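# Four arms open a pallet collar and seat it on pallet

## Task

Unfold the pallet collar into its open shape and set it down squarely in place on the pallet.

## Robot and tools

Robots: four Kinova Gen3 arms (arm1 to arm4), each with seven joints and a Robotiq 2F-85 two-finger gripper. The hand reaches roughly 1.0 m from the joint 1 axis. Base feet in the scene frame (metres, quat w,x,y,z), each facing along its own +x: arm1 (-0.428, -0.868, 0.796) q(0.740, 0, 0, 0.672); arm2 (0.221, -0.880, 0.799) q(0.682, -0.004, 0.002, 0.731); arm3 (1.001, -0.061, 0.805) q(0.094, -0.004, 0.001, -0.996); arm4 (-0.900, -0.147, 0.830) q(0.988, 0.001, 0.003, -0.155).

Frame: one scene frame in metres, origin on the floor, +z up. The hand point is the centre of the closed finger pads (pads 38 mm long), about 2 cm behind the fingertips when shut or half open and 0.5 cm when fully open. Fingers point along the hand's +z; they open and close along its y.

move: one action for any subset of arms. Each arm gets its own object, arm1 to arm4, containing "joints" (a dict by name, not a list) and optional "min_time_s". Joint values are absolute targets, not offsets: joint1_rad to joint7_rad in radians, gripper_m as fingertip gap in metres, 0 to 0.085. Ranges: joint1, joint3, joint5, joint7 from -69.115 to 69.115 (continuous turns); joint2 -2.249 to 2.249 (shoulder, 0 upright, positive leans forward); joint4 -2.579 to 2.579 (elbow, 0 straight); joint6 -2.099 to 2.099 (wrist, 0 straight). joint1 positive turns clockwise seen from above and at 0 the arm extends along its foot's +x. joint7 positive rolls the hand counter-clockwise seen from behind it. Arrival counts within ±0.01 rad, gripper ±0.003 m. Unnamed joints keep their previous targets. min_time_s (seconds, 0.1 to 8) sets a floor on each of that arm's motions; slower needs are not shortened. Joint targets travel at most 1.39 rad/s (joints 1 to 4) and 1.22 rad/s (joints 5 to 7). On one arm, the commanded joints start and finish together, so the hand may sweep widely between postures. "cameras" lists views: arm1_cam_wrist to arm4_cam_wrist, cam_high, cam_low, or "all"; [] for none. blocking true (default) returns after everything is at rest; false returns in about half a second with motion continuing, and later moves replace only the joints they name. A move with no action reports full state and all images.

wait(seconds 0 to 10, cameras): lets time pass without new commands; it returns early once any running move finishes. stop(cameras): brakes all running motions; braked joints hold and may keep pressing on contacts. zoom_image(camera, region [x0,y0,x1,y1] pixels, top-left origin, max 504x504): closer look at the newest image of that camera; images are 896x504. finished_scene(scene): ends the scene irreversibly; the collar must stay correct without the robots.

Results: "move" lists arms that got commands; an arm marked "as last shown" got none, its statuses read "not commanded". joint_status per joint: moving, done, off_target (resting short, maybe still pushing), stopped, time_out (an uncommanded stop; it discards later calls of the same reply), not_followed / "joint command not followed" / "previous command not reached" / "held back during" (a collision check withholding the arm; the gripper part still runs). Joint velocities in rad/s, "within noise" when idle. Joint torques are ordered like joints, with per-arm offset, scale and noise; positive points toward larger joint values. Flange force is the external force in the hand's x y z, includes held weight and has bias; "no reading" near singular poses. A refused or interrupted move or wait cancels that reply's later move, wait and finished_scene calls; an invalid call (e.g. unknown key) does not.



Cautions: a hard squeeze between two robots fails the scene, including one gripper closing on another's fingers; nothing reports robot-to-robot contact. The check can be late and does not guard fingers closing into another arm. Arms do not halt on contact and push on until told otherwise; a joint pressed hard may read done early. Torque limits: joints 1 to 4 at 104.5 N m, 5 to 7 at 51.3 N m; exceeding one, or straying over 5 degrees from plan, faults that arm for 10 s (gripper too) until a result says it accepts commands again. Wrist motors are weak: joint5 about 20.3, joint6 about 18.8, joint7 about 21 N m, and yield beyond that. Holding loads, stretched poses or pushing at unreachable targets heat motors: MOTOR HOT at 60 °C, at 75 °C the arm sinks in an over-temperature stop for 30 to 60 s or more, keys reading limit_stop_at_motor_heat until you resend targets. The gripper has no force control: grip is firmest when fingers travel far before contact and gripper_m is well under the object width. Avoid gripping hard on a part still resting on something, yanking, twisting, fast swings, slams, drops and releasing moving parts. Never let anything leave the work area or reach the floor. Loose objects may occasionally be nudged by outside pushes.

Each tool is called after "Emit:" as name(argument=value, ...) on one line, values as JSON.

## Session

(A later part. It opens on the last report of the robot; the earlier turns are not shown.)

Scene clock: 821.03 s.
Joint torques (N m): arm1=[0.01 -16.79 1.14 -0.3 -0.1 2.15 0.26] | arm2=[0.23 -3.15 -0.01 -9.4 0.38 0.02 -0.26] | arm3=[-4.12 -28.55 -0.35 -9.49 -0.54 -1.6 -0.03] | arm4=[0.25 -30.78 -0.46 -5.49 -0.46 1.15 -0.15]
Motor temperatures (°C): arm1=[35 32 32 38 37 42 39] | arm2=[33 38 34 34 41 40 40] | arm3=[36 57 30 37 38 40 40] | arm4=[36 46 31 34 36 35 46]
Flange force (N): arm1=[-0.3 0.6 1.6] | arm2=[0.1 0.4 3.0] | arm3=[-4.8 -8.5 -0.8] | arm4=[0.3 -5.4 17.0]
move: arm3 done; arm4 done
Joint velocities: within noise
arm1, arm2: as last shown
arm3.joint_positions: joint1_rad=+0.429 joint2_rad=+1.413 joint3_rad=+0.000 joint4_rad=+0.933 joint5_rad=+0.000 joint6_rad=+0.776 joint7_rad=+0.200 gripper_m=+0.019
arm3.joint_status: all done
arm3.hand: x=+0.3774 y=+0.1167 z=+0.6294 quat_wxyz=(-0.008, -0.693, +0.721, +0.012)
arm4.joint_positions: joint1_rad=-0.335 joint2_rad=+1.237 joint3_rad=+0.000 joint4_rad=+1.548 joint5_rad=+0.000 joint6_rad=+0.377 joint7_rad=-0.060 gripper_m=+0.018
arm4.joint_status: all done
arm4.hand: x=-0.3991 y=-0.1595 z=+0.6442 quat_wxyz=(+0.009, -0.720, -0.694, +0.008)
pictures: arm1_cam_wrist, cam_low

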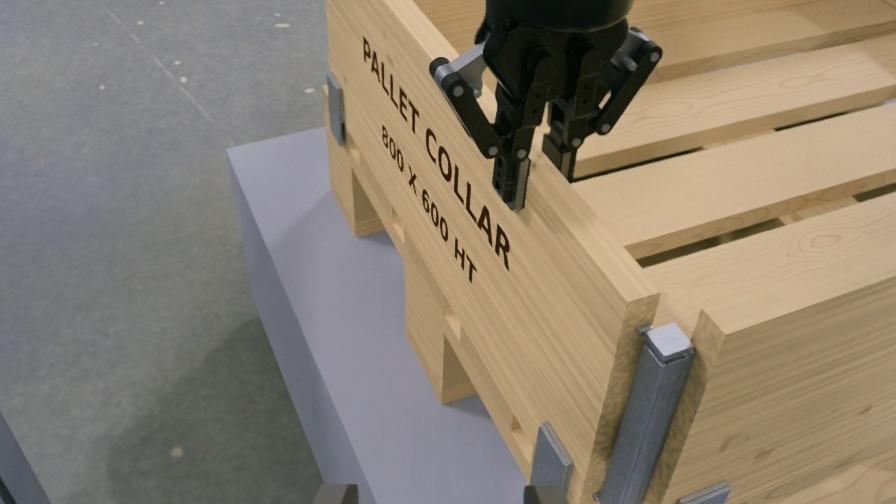

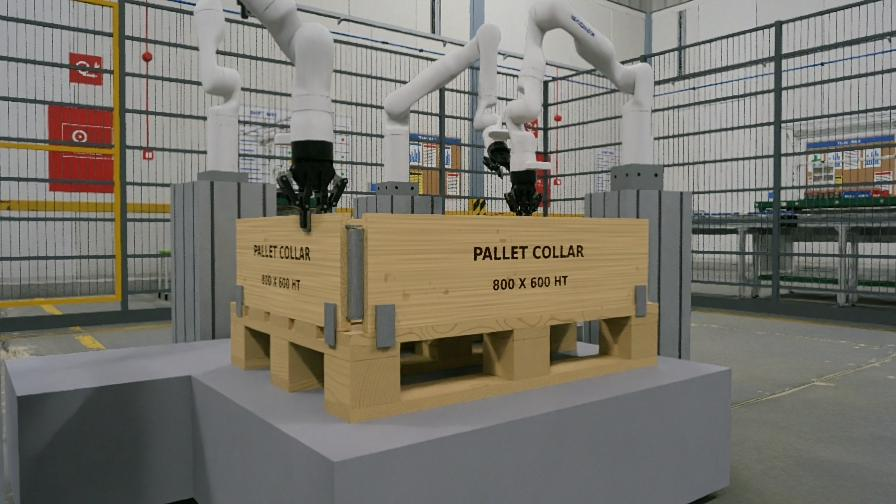

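Emit:
move(arm4={"joints":{"joint1_rad":-0.3351,"joint2_rad":1.2439,"joint3_rad":0,"joint4_rad":1.5441,"joint5_rad":0,"joint6_rad":0.3736,"joint7_rad":-0.0599},"min_time_s":1.2}, cameras=["cam_low","arm1_cam_wrist","arm4_cam_wrist"])

Emit:
zoom_image(camera="cam_low", region=[220, 190, 420, 370])

Emit:
zoom_image(camera="cam_low", region=[420, 195, 670, 345])

Emit:
zoom_image(camera="arm1_cam_wrist", region=[300, 40, 560, 300])

Scene clock: 824.33 s.
Joint torques (N m): arm1=[-0.07 -16.87 1.07 -0.32 -0.13 2.17 0.31] | arm2=[0.24 -3.13 -0.03 -9.4 0.4 0.06 -0.24] | arm3=[-3.66 -29.25 0.11 -9.56 -0.27 -1.38 0.05] | arm4=[-0.67 -30.46 -1.23 -6.82 -0.48 0.39 -0.09]
Motor temperatures (°C): arm1=[35 32 32 38 37 42 39] | arm2=[33 38 34 34 41 40 40] | arm3=[36 57 30 37 38 40 40] | arm4=[36 46 31 34 36 35 46]
Flange force (N): arm1=[-0.5 0.9 2.1] | arm2=[0.1 0.4 3.2] | arm3=[-4.0 -8.1 0.6] | arm4=[-1.5 -8.6 13.9]
move: arm4 done
Joint velocities: within noise
arm1.joint_positions: joint1_rad=-1.030 joint2_rad=+0.935 joint3_rad=+0.000 joint4_rad=+2.210 joint5_rad=+1.796 joint6_rad=+0.851 joint7_rad=+1.567 gripper_m=+0.032
arm1.joint_status: not commanded
arm1.hand: x=-0.5912 y=-0.4329 z=+0.8103 quat_wxyz=(-0.225, +0.763, +0.498, +0.345)
arm2, arm3: as last shown
arm4.joint_positions: joint1_rad=-0.335 joint2_rad=+1.244 joint3_rad=+0.000 joint4_rad=+1.544 joint5_rad=+0.000 joint6_rad=+0.374 joint7_rad=-0.060 gripper_m=+0.018
arm4.joint_status: all done
arm4.hand: x=-0.3991 y=-0.1595 z=+0.6412 quat_wxyz=(+0.009, -0.720, -0.694, +0.008)
pictures: arm1_cam_wrist, arm4_cam_wrist, cam_low

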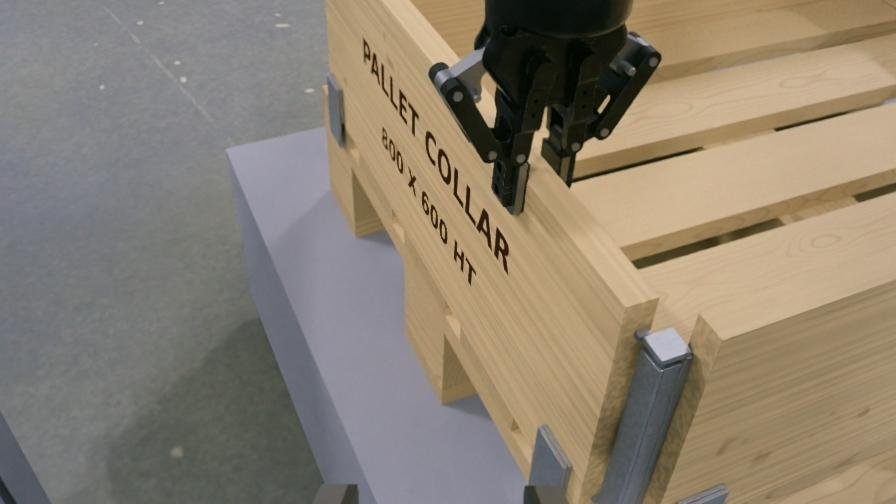

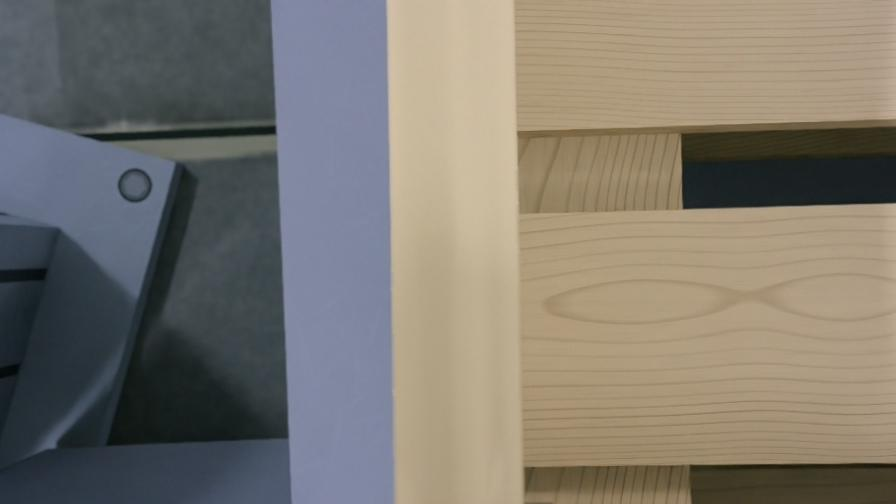

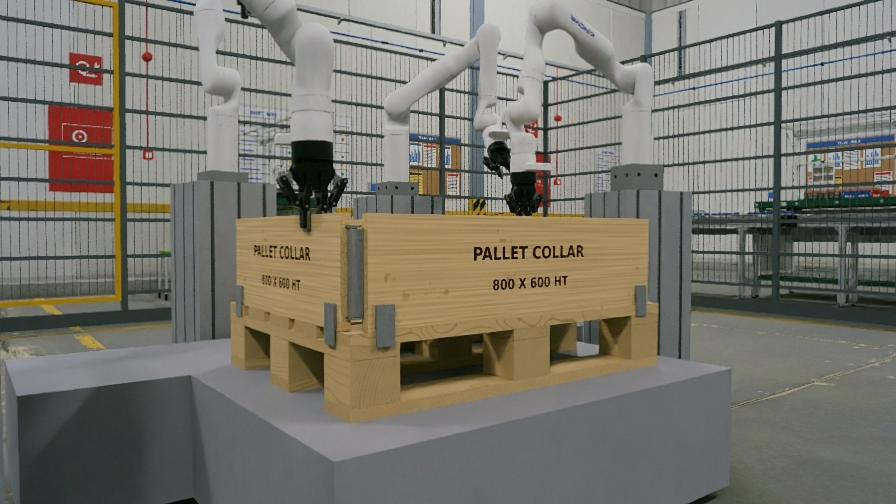

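Scaled by 2.520 from the camera's image (finer frame: 1280x720).

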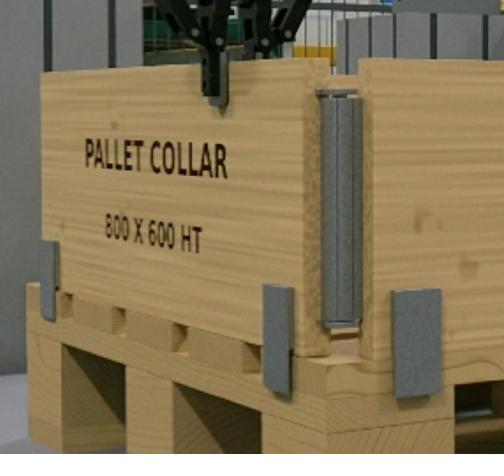

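Scaled by 2.016 from the camera's image (finer frame: 1280x720).

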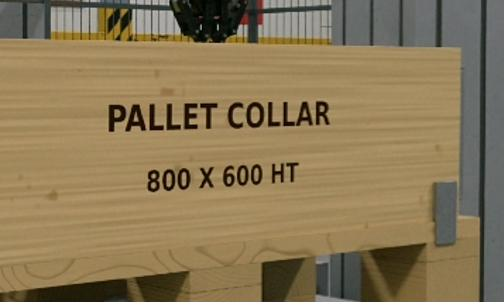

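Scaled by 1.938 from the camera's image (finer frame: 1280x720).

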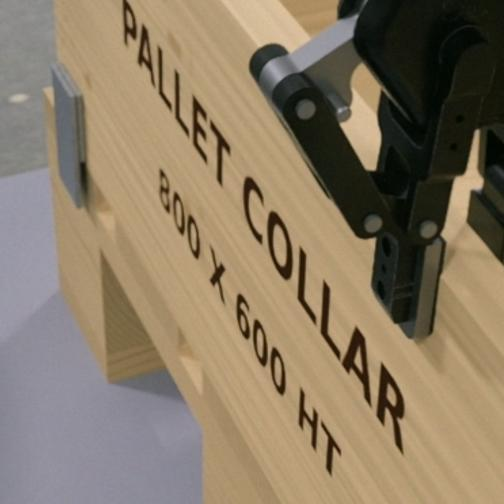

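Emit:
move(arm4={"joints":{"joint1_rad":-0.3351,"joint2_rad":1.2529,"joint3_rad":0,"joint4_rad":1.5392,"joint5_rad":0,"joint6_rad":0.3695,"joint7_rad":-0.0599},"min_time_s":1.2}, cameras=["arm1_cam_wrist","arm2_cam_wrist"])

Emit:
zoom_image(camera="arm1_cam_wrist", region=[480, 320, 760, 504])

Emit:
zoom_image(camera="arm2_cam_wrist", region=[0, 80, 180, 250])

Scene clock: 826.90 s.
Joint torques (N m): arm1=[-0.09 -16.88 1.12 -0.33 -0.1 2.11 0.29] | arm2=[0.21 -3.19 -0.03 -9.36 0.39 0.05 -0.25] | arm3=[-2.5 -29.57 1.13 -9.34 0.11 -1.07 0.03] | arm4=[-3.24 -27.52 -3.52 -6.21 -0.57 0.39 0.14]
Motor temperatures (°C): arm1=[35 32 32 38 37 42 39] | arm2=[33 38 34 34 41 40 40] | arm3=[36 57 30 37 38 40 40] | arm4=[36 46 31 34 36 35 46]
Flange force (N): arm1=[-0.6 0.9 2.0] | arm2=[0.1 0.2 3.0] | arm3=[-2.5 -7.0 1.8] | arm4=[-6.1 -8.7 7.9]
move: arm4 done
Joint velocities: within noise
arm1, arm2, arm3: as last shown
arm4.joint_positions: joint1_rad=-0.335 joint2_rad=+1.253 joint3_rad=+0.000 joint4_rad=+1.539 joint5_rad=+0.000 joint6_rad=+0.369 joint7_rad=-0.060 gripper_m=+0.018
arm4.joint_status: all done
arm4.hand: x=-0.3991 y=-0.1595 z=+0.6371 quat_wxyz=(+0.009, -0.719, -0.694, +0.008)

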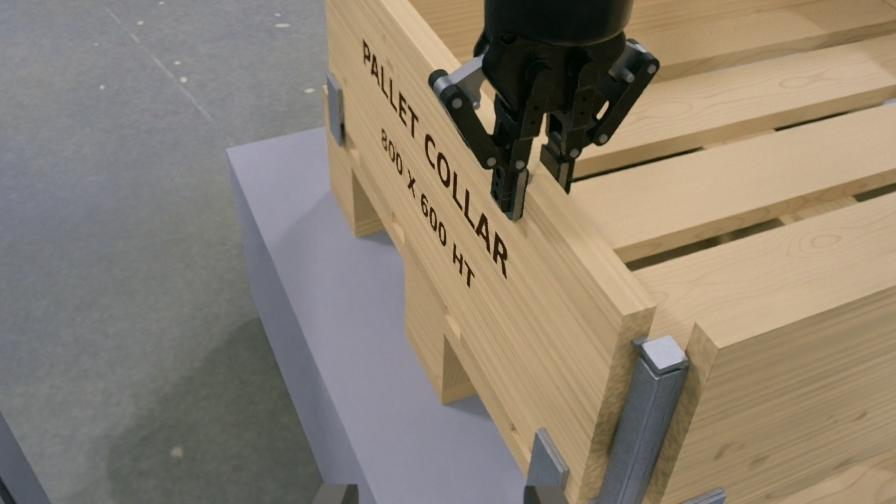

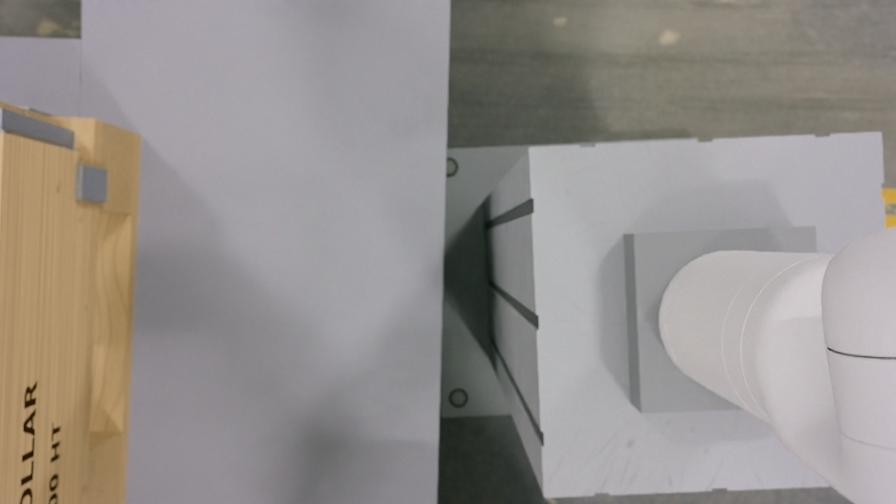

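Scaled by 1.800 from the camera's image (finer frame: 1280x720).

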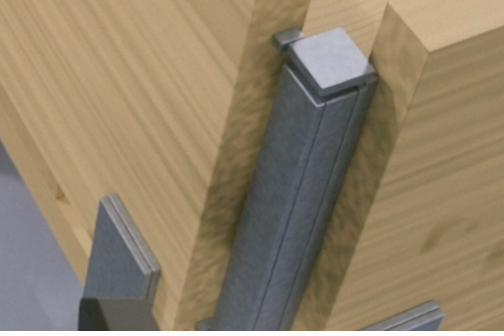

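Scaled by 2.800 from the camera's image (finer frame: 1280x720).

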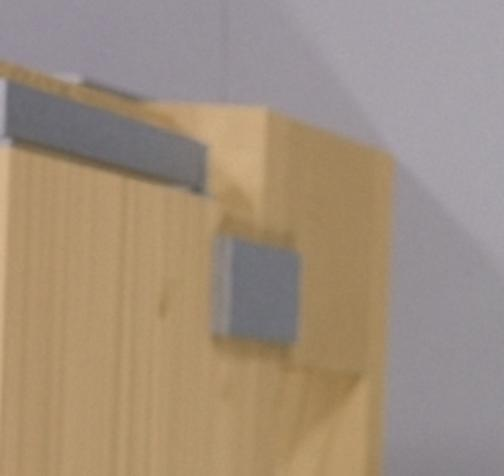

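Emit:
move(arm4={"joints":{"joint1_rad":-0.3351,"joint2_rad":1.2597,"joint3_rad":0,"joint4_rad":1.5354,"joint5_rad":0,"joint6_rad":0.3665,"joint7_rad":-0.0599},"min_time_s":1.2}, cameras=["arm1_cam_wrist","cam_low","arm4_cam_wrist"])

Emit:
zoom_image(camera="arm1_cam_wrist", region=[440, 300, 760, 504])

Scene clock: 829.33 s.
Joint torques (N m): arm1=[-0.06 -16.88 1.22 -0.29 -0.06 2.18 0.25] | arm2=[0.26 -3.14 -0.02 -9.39 0.4 0.06 -0.24] | arm3=[-2.01 -30.21 1.54 -9.45 0.27 -1.01 0.06] | arm4=[-4.42 -5.56 -5.01 -2.67 -0.55 -0.43 0.25]
Motor temperatures (°C): arm1=[35 32 32 38 37 42 39] | arm2=[33 38 34 34 41 40 40] | arm3=[36 57 30 37 38 40 40] | arm4=[36 46 31 34 36 35 46]
Flange force (N): arm1=[-0.5 0.4 1.8] | arm2=[0.1 0.4 3.1] | arm3=[-1.8 -6.4 3.1] | arm4=[-8.3 -11.3 -37.7]
move: arm4 done
Joint velocities: within noise
arm1, arm2, arm3: as last shown
arm4.joint_positions: joint1_rad=-0.335 joint2_rad=+1.260 joint3_rad=+0.000 joint4_rad=+1.535 joint5_rad=+0.000 joint6_rad=+0.367 joint7_rad=-0.060 gripper_m=+0.018
arm4.joint_status: all done
arm4.hand: x=-0.3991 y=-0.1595 z=+0.6341 quat_wxyz=(+0.009, -0.720, -0.694, +0.008)
pictures: arm1_cam_wrist, arm4_cam_wrist, cam_low

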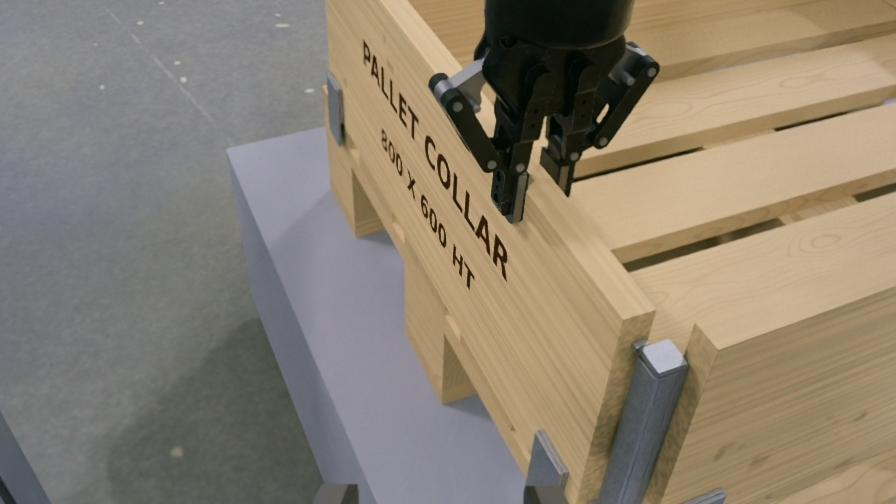

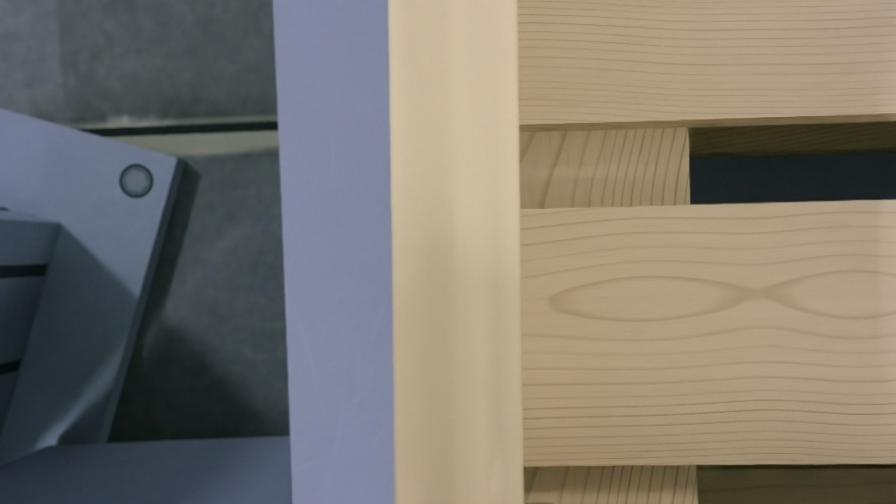

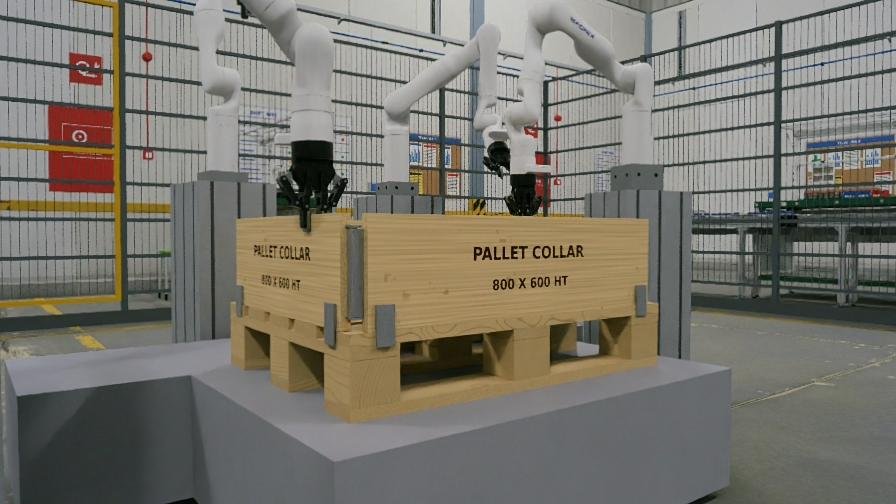

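Scaled by 1.575 from the camera's image (finer frame: 1280x720).

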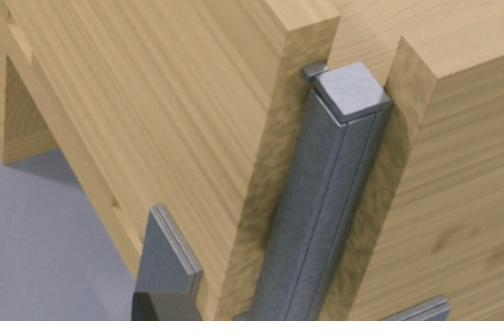

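Emit:
move(arm3={"joints":{"joint1_rad":0.4286,"joint2_rad":1.4163,"joint3_rad":0,"joint4_rad":0.9305,"joint5_rad":0,"joint6_rad":0.7748,"joint7_rad":0.1996},"min_time_s":1}, arm4={"joints":{"joint1_rad":-0.3351,"joint2_rad":1.2563,"joint3_rad":0,"joint4_rad":1.5373,"joint5_rad":0,"joint6_rad":0.3680,"joint7_rad":-0.0599},"min_time_s":1}, cameras=["arm2_cam_wrist","cam_low","arm3_cam_wrist"])

Emit:
zoom_image(camera="cam_low", region=[220, 260, 420, 360])

Emit:
zoom_image(camera="cam_low", region=[310, 290, 400, 350])

Emit:
zoom_image(camera="cam_low", region=[330, 205, 380, 245])

Scene clock: 832.57 s.
Joint torques (N m): arm1=[-0.1 -16.89 1.07 -0.27 -0.12 2.16 0.25] | arm2=[0.24 -3.13 -0.01 -9.39 0.38 0.06 -0.26] | arm3=[-2.99 -20.65 0.55 -8.93 -0.01 -3.44 0.01] | arm4=[-3.04 -25.83 -2.86 -6.31 -0.24 0.02 0.25]
Motor temperatures (°C): arm1=[35 32 32 38 37 42 39] | arm2=[33 38 34 34 41 40 40] | arm3=[36 57 30 37 38 40 40] | arm4=[36 45 31 34 36 35 46]
Flange force (N): arm1=[-0.3 0.6 2.1] | arm2=[0.1 0.4 3.1] | arm3=[-1.6 -13.8 -17.7] | arm4=[-5.5 -9.5 3.5]
move: arm3 done; arm4 done
Joint velocities: within noise
arm1, arm2: as last shown
arm3.joint_positions: joint1_rad=+0.429 joint2_rad=+1.416 joint3_rad=+0.000 joint4_rad=+0.930 joint5_rad=+0.000 joint6_rad=+0.775 joint7_rad=+0.200 gripper_m=+0.019
arm3.joint_status: all done
arm3.hand: x=+0.3773 y=+0.1167 z=+0.6280 quat_wxyz=(-0.008, -0.693, +0.721, +0.012)
arm4.joint_positions: joint1_rad=-0.335 joint2_rad=+1.256 joint3_rad=+0.000 joint4_rad=+1.537 joint5_rad=+0.000 joint6_rad=+0.368 joint7_rad=-0.060 gripper_m=+0.018
arm4.joint_status: all done
arm4.hand: x=-0.3991 y=-0.1594 z=+0.6356 quat_wxyz=(+0.009, -0.719, -0.694, +0.008)
pictures: arm2_cam_wrist, arm3_cam_wrist, cam_low

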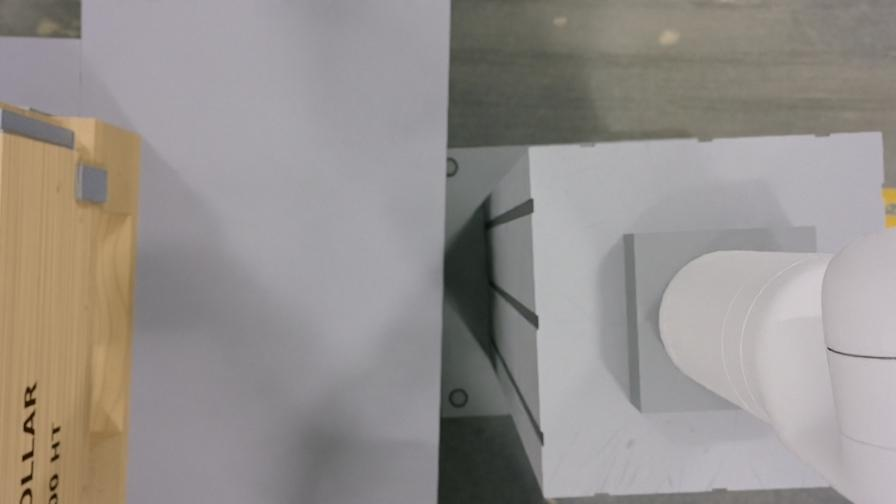

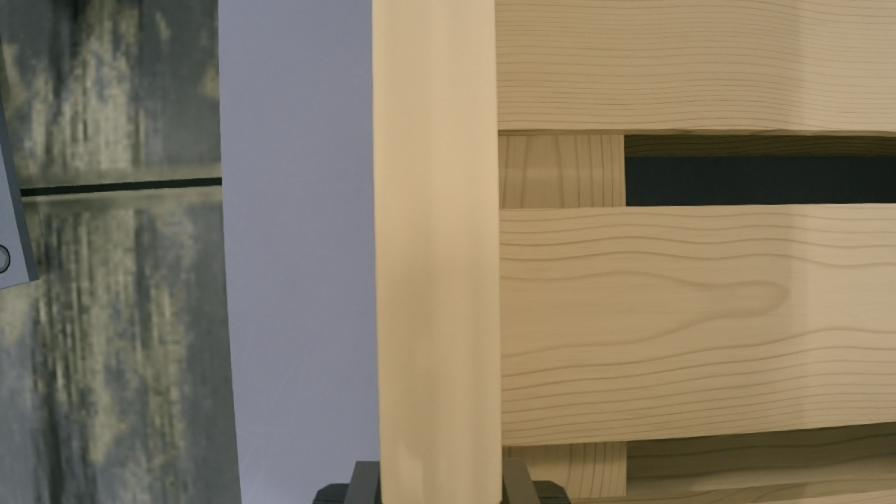

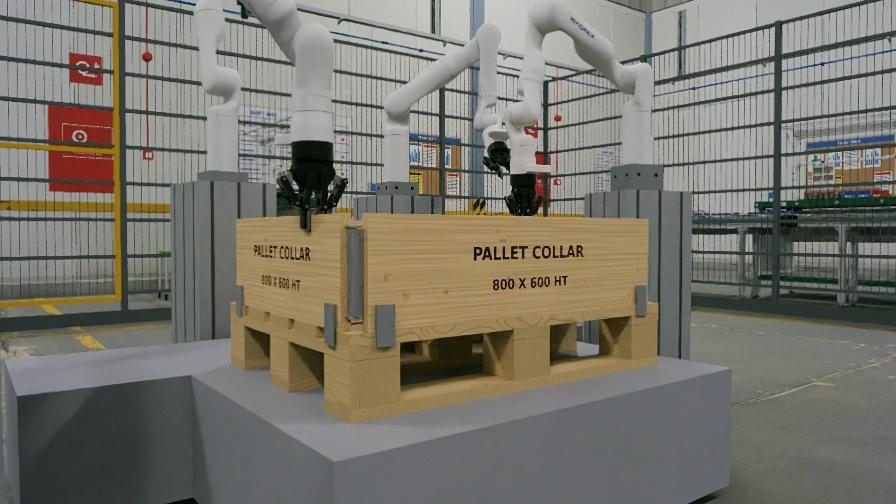

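Scaled by 2.520 from the camera's image (finer frame: 1280x720).

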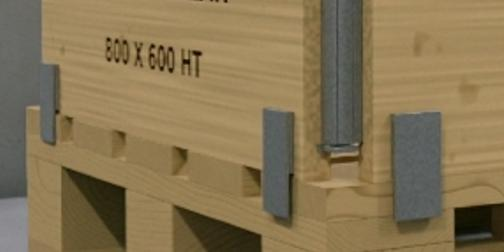

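Scaled by 5.600 from the camera's image (finer frame: 1280x720).

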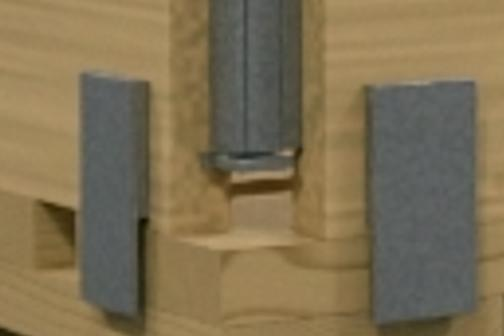

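Scaled by 10.080 from the camera's image (finer frame: 1280x720).

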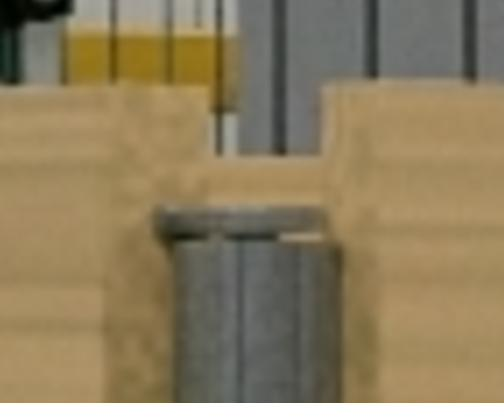

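Emit:
move(arm3={"joints":{"joint1_rad":0.4286,"joint2_rad":1.4146,"joint3_rad":0,"joint4_rad":0.9317,"joint5_rad":0,"joint6_rad":0.7753,"joint7_rad":0.1996},"min_time_s":0.8})

Emit:
move(arm3={"joints":{"gripper_m":0.045}}, arm4={"joints":{"gripper_m":0.045}}, cameras=["cam_low","arm1_cam_wrist","arm3_cam_wrist","arm4_cam_wrist"])

Emit:
zoom_image(camera="cam_low", region=[220, 190, 420, 360])

Emit:
zoom_image(camera="cam_low", region=[420, 190, 670, 340])

Emit:
zoom_image(camera="arm1_cam_wrist", region=[300, 40, 560, 300])

Emit:
zoom_image(camera="arm1_cam_wrist", region=[440, 300, 760, 504])

Scene clock: 835.10 s.
Joint torques (N m): arm1=[-0.15 -16.89 1.13 -0.23 -0.1 2.18 0.29] | arm2=[0.23 -3.13 -0.02 -9.37 0.38 0.05 -0.25] | arm3=[-4.03 -26.85 -0.15 -8.47 -0.37 -1.16 0.01] | arm4=[-2.89 -25.89 -2.76 -6.31 -0.18 0.02 0.25]
Motor temperatures (°C): arm1=[35 32 32 38 37 42 39] | arm2=[33 38 34 34 41 40 40] | arm3=[36 56 30 37 38 40 40] | arm4=[36 45 31 34 36 35 46]
Flange force (N): arm1=[-0.4 0.6 2.2] | arm2=[0.1 0.4 3.0] | arm3=[-4.8 -7.6 -2.6] | arm4=[-5.2 -9.5 3.7]
move: arm3 done
Joint velocities: within noise
arm1, arm2, arm4: as last shown
arm3.joint_positions: joint1_rad=+0.429 joint2_rad=+1.415 joint3_rad=+0.000 joint4_rad=+0.932 joint5_rad=+0.000 joint6_rad=+0.775 joint7_rad=+0.200 gripper_m=+0.019
arm3.joint_status: all done
arm3.hand: x=+0.3774 y=+0.1167 z=+0.6287 quat_wxyz=(-0.008, -0.693, +0.721, +0.012)
pictures: none

Scene clock: 835.97 s.
Joint torques (N m): arm1=[-0.1 -16.89 1.1 -0.22 -0.12 2.18 0.25] | arm2=[0.24 -3.15 -0.05 -9.35 0.42 0.07 -0.26] | arm3=[-1.06 -25.11 1.98 -6.55 0.51 0.36 0.37] | arm4=[0.54 -22.64 0.42 -5.01 -0.09 0.11 -0.18]
Motor temperatures (°C): arm1=[35 32 32 38 37 42 39] | arm2=[33 38 34 34 41 40 40] | arm3=[36 56 30 37 38 40 40] | arm4=[36 45 31 34 36 35 46]
Flange force (N): arm1=[-0.3 0.4 2.2] | arm2=[0.2 0.3 3.0] | arm3=[-0.2 -4.7 -2.4] | arm4=[0.8 -7.9 -1.9]
move: arm3 done; arm4 done
Joint velocities: within noise
arm1, arm2: as last shown
arm3.joint_positions: joint1_rad=+0.429 joint2_rad=+1.415 joint3_rad=+0.000 joint4_rad=+0.932 joint5_rad=+0.000 joint6_rad=+0.775 joint7_rad=+0.200 gripper_m=+0.045
arm3.joint_status: all done
arm3.hand: x=+0.3774 y=+0.1167 z=+0.6288 quat_wxyz=(-0.008, -0.693, +0.721, +0.012)
arm4.joint_positions: joint1_rad=-0.335 joint2_rad=+1.256 joint3_rad=+0.000 joint4_rad=+1.537 joint5_rad=+0.000 joint6_rad=+0.368 joint7_rad=-0.060 gripper_m=+0.045
arm4.joint_status: all done
arm4.hand: x=-0.3991 y=-0.1594 z=+0.6356 quat_wxyz=(+0.009, -0.719, -0.694, +0.008)
pictures: arm1_cam_wrist, arm3_cam_wrist, arm4_cam_wrist, cam_low

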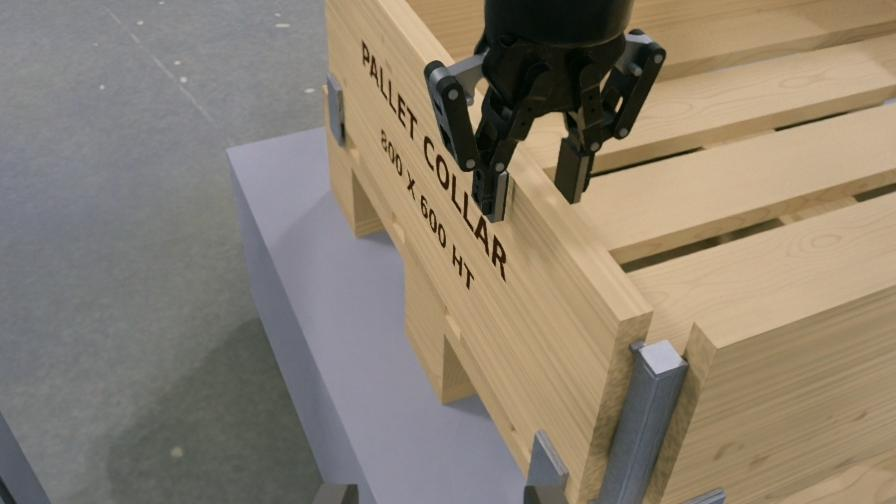

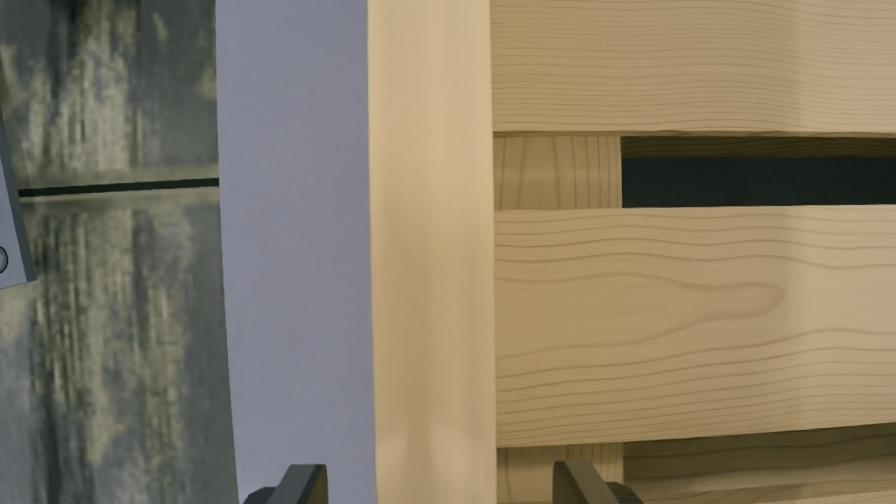

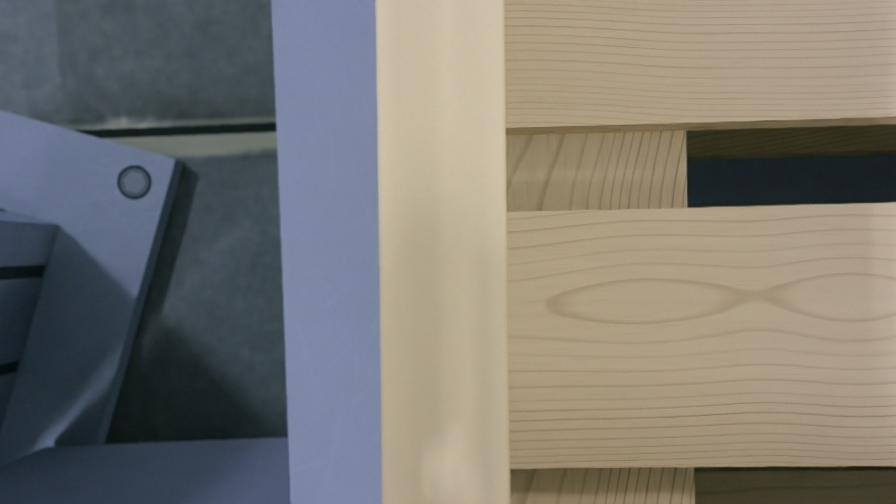

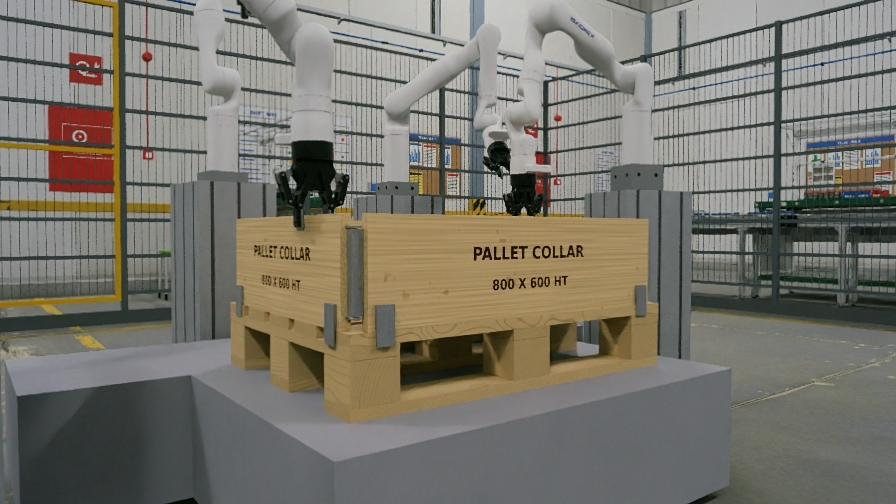

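Scaled by 2.520 from the camera's image (finer frame: 1280x720).

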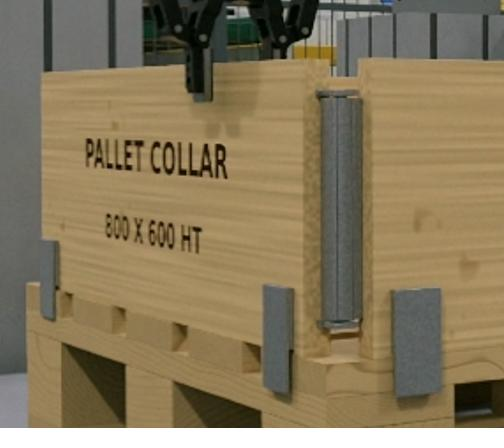

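Scaled by 2.016 from the camera's image (finer frame: 1280x720).

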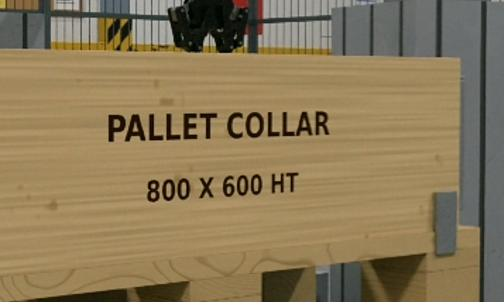

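Scaled by 1.938 from the camera's image (finer frame: 1280x720).

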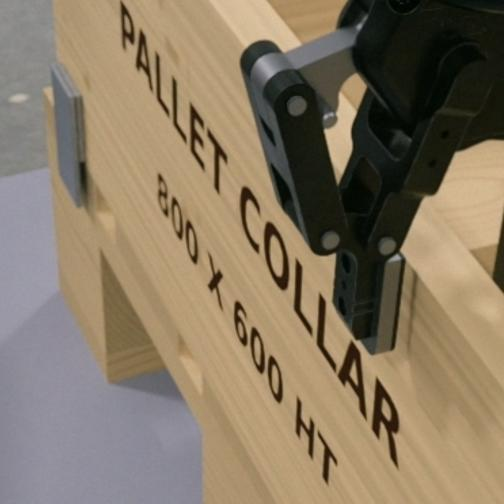

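Scaled by 1.575 from the camera's image (finer frame: 1280x720).

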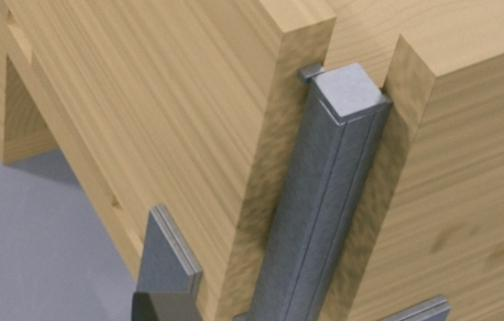

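Emit:
move(arm3={"joints":{"joint1_rad":0.4286,"joint2_rad":1.1887,"joint3_rad":0,"joint4_rad":1.0349,"joint5_rad":0,"joint6_rad":0.898,"joint7_rad":0.1996},"min_time_s":2}, arm4={"joints":{"joint1_rad":-0.3351,"joint2_rad":0.9964,"joint3_rad":0,"joint4_rad":1.633,"joint5_rad":0,"joint6_rad":0.5322,"joint7_rad":-0.0599},"min_time_s":2}, arm1={"joints":{"joint1_rad":-0.178,"joint2_rad":-0.3,"joint3_rad":0,"joint4_rad":1.6,"joint5_rad":0,"joint6_rad":1.84,"joint7_rad":3.0},"min_time_s":2}, cameras=["all"])

Emit:
zoom_image(camera="cam_high", region=[380, 170, 540, 330])

Emit:
zoom_image(camera="arm1_cam_wrist", region=[0, 180, 180, 340])

Emit:
zoom_image(camera="arm2_cam_wrist", region=[0, 60, 180, 220])

Scene clock: 841.53 s.
Joint torques (N m): arm1=[-0.09 -2.87 -1.35 -8.4 -0.01 -0.16 0.29] | arm2=[0.22 -3.14 -0.04 -9.35 0.4 0.07 -0.26] | arm3=[-0.97 -24.41 1.89 -7.27 0.52 0.32 0.35] | arm4=[0.54 -21.85 0.37 -6.4 -0.1 0.1 -0.17]
Motor temperatures (°C): arm1=[35 32 32 38 37 42 39] | arm2=[33 38 34 34 41 40 40] | arm3=[36 56 30 37 38 40 40] | arm4=[36 45 31 34 36 35 46]
Flange force (N): arm1=[2.5 -1.0 -1.4] | arm2=[0.2 0.3 3.0] | arm3=[0.0 -4.8 -1.9] | arm4=[0.8 -7.8 0.1]
move: arm1 done; arm3 done; arm4 done
Joint velocities: within noise
arm1.joint_positions: joint1_rad=-0.178 joint2_rad=-0.300 joint3_rad=+0.000 joint4_rad=+1.600 joint5_rad=+0.000 joint6_rad=+1.840 joint7_rad=+3.000 gripper_m=+0.032
arm1.joint_status: all done
arm1.hand: x=-0.4182 y=-0.6871 z=+1.2551 quat_wxyz=(-0.001, +1.000, -0.030, +0.000)
arm2.joint_positions: joint1_rad=-0.118 joint2_rad=-0.300 joint3_rad=+0.000 joint4_rad=+1.600 joint5_rad=+0.000 joint6_rad=+1.840 joint7_rad=+3.000 gripper_m=+0.032
arm2.joint_status: not commanded
arm2.hand: x=+0.2106 y=-0.6955 z=+1.2573 quat_wxyz=(+0.003, +1.000, +0.023, +0.002)
arm3.joint_positions: joint1_rad=+0.429 joint2_rad=+1.189 joint3_rad=+0.000 joint4_rad=+1.035 joint5_rad=+0.000 joint6_rad=+0.898 joint7_rad=+0.200 gripper_m=+0.045
arm3.joint_status: all done
arm3.hand: x=+0.3783 y=+0.1166 z=+0.7493 quat_wxyz=(-0.008, -0.693, +0.721, +0.012)
arm4.joint_positions: joint1_rad=-0.335 joint2_rad=+0.996 joint3_rad=+0.000 joint4_rad=+1.633 joint5_rad=+0.000 joint6_rad=+0.532 joint7_rad=-0.060 gripper_m=+0.045
arm4.joint_status: all done
arm4.hand: x=-0.3986 y=-0.1597 z=+0.7556 quat_wxyz=(+0.009, -0.720, -0.694, +0.008)
pictures: arm1_cam_wrist, arm2_cam_wrist, arm3_cam_wrist, arm4_cam_wrist, cam_high, cam_low

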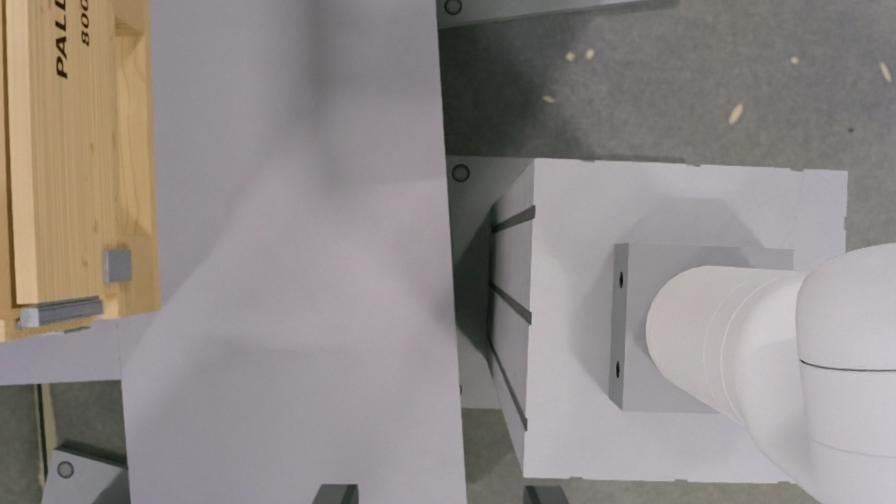

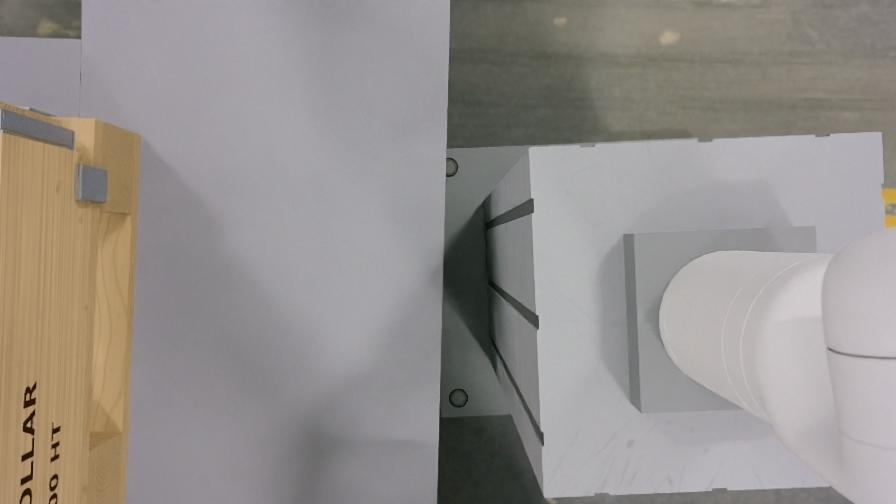

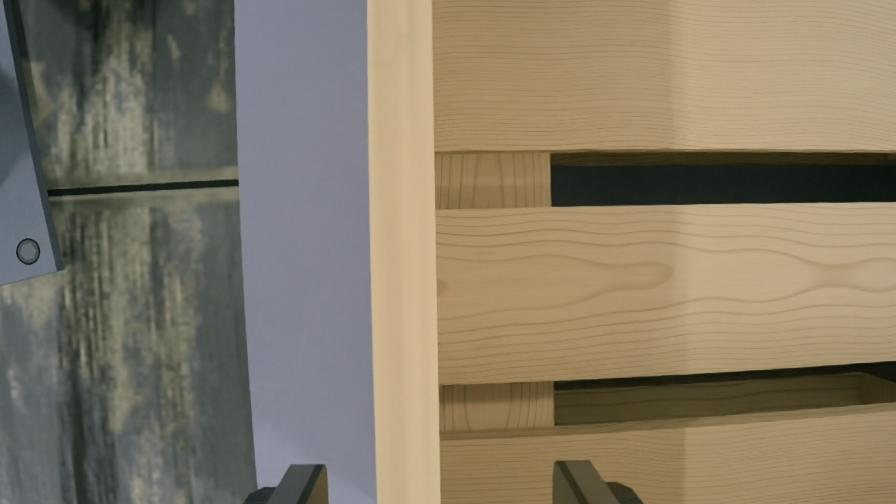

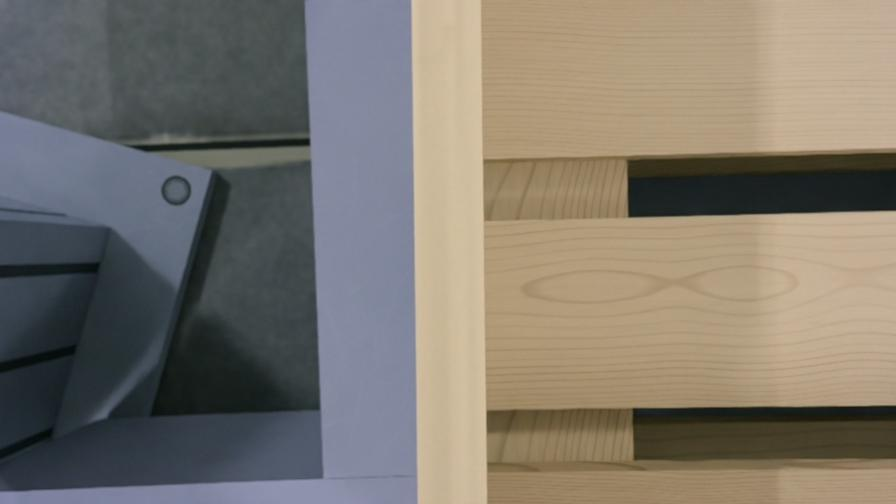

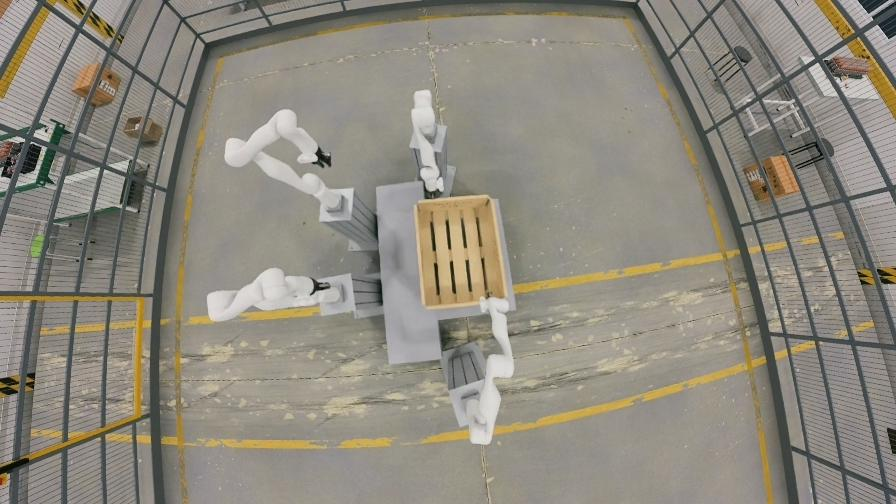

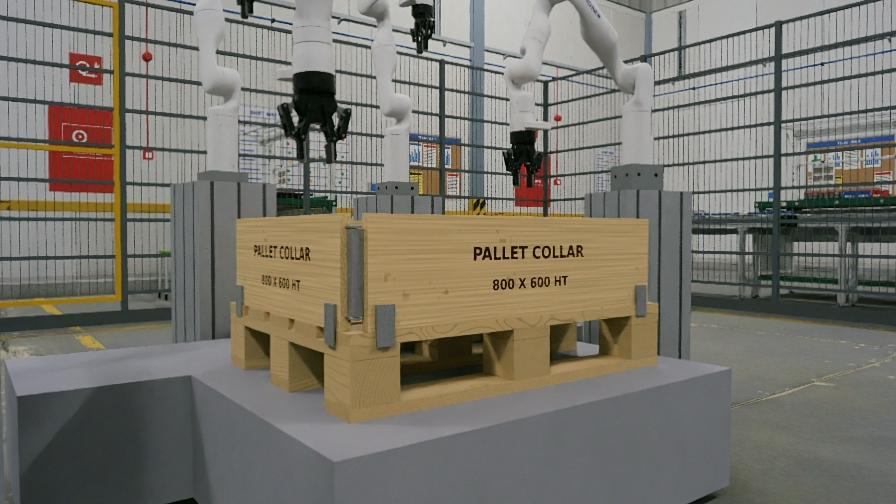

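Scaled by 3.150 from the camera's image (finer frame: 1280x720).

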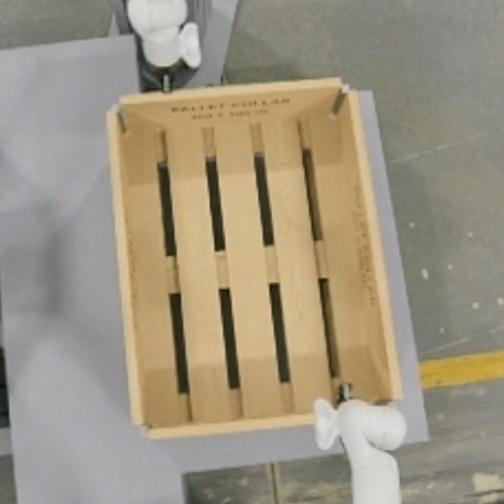

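Scaled by 2.800 from the camera's image (finer frame: 1280x720).

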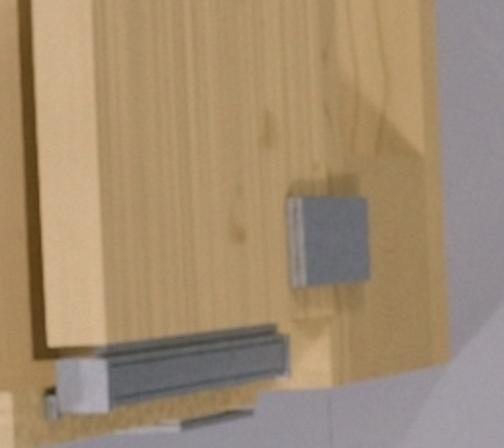

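Scaled by 2.800 from the camera's image (finer frame: 1280x720).

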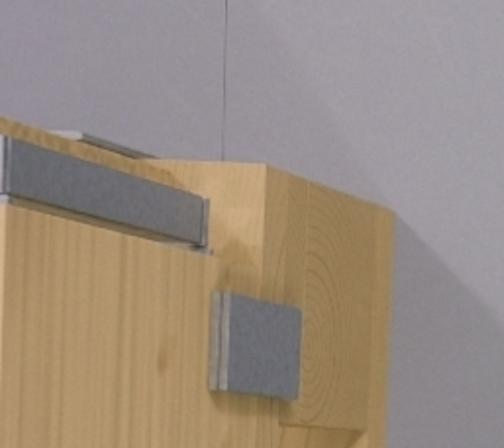

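Emit:
finished_scene(scene=1)

The scene is finished: the task was done.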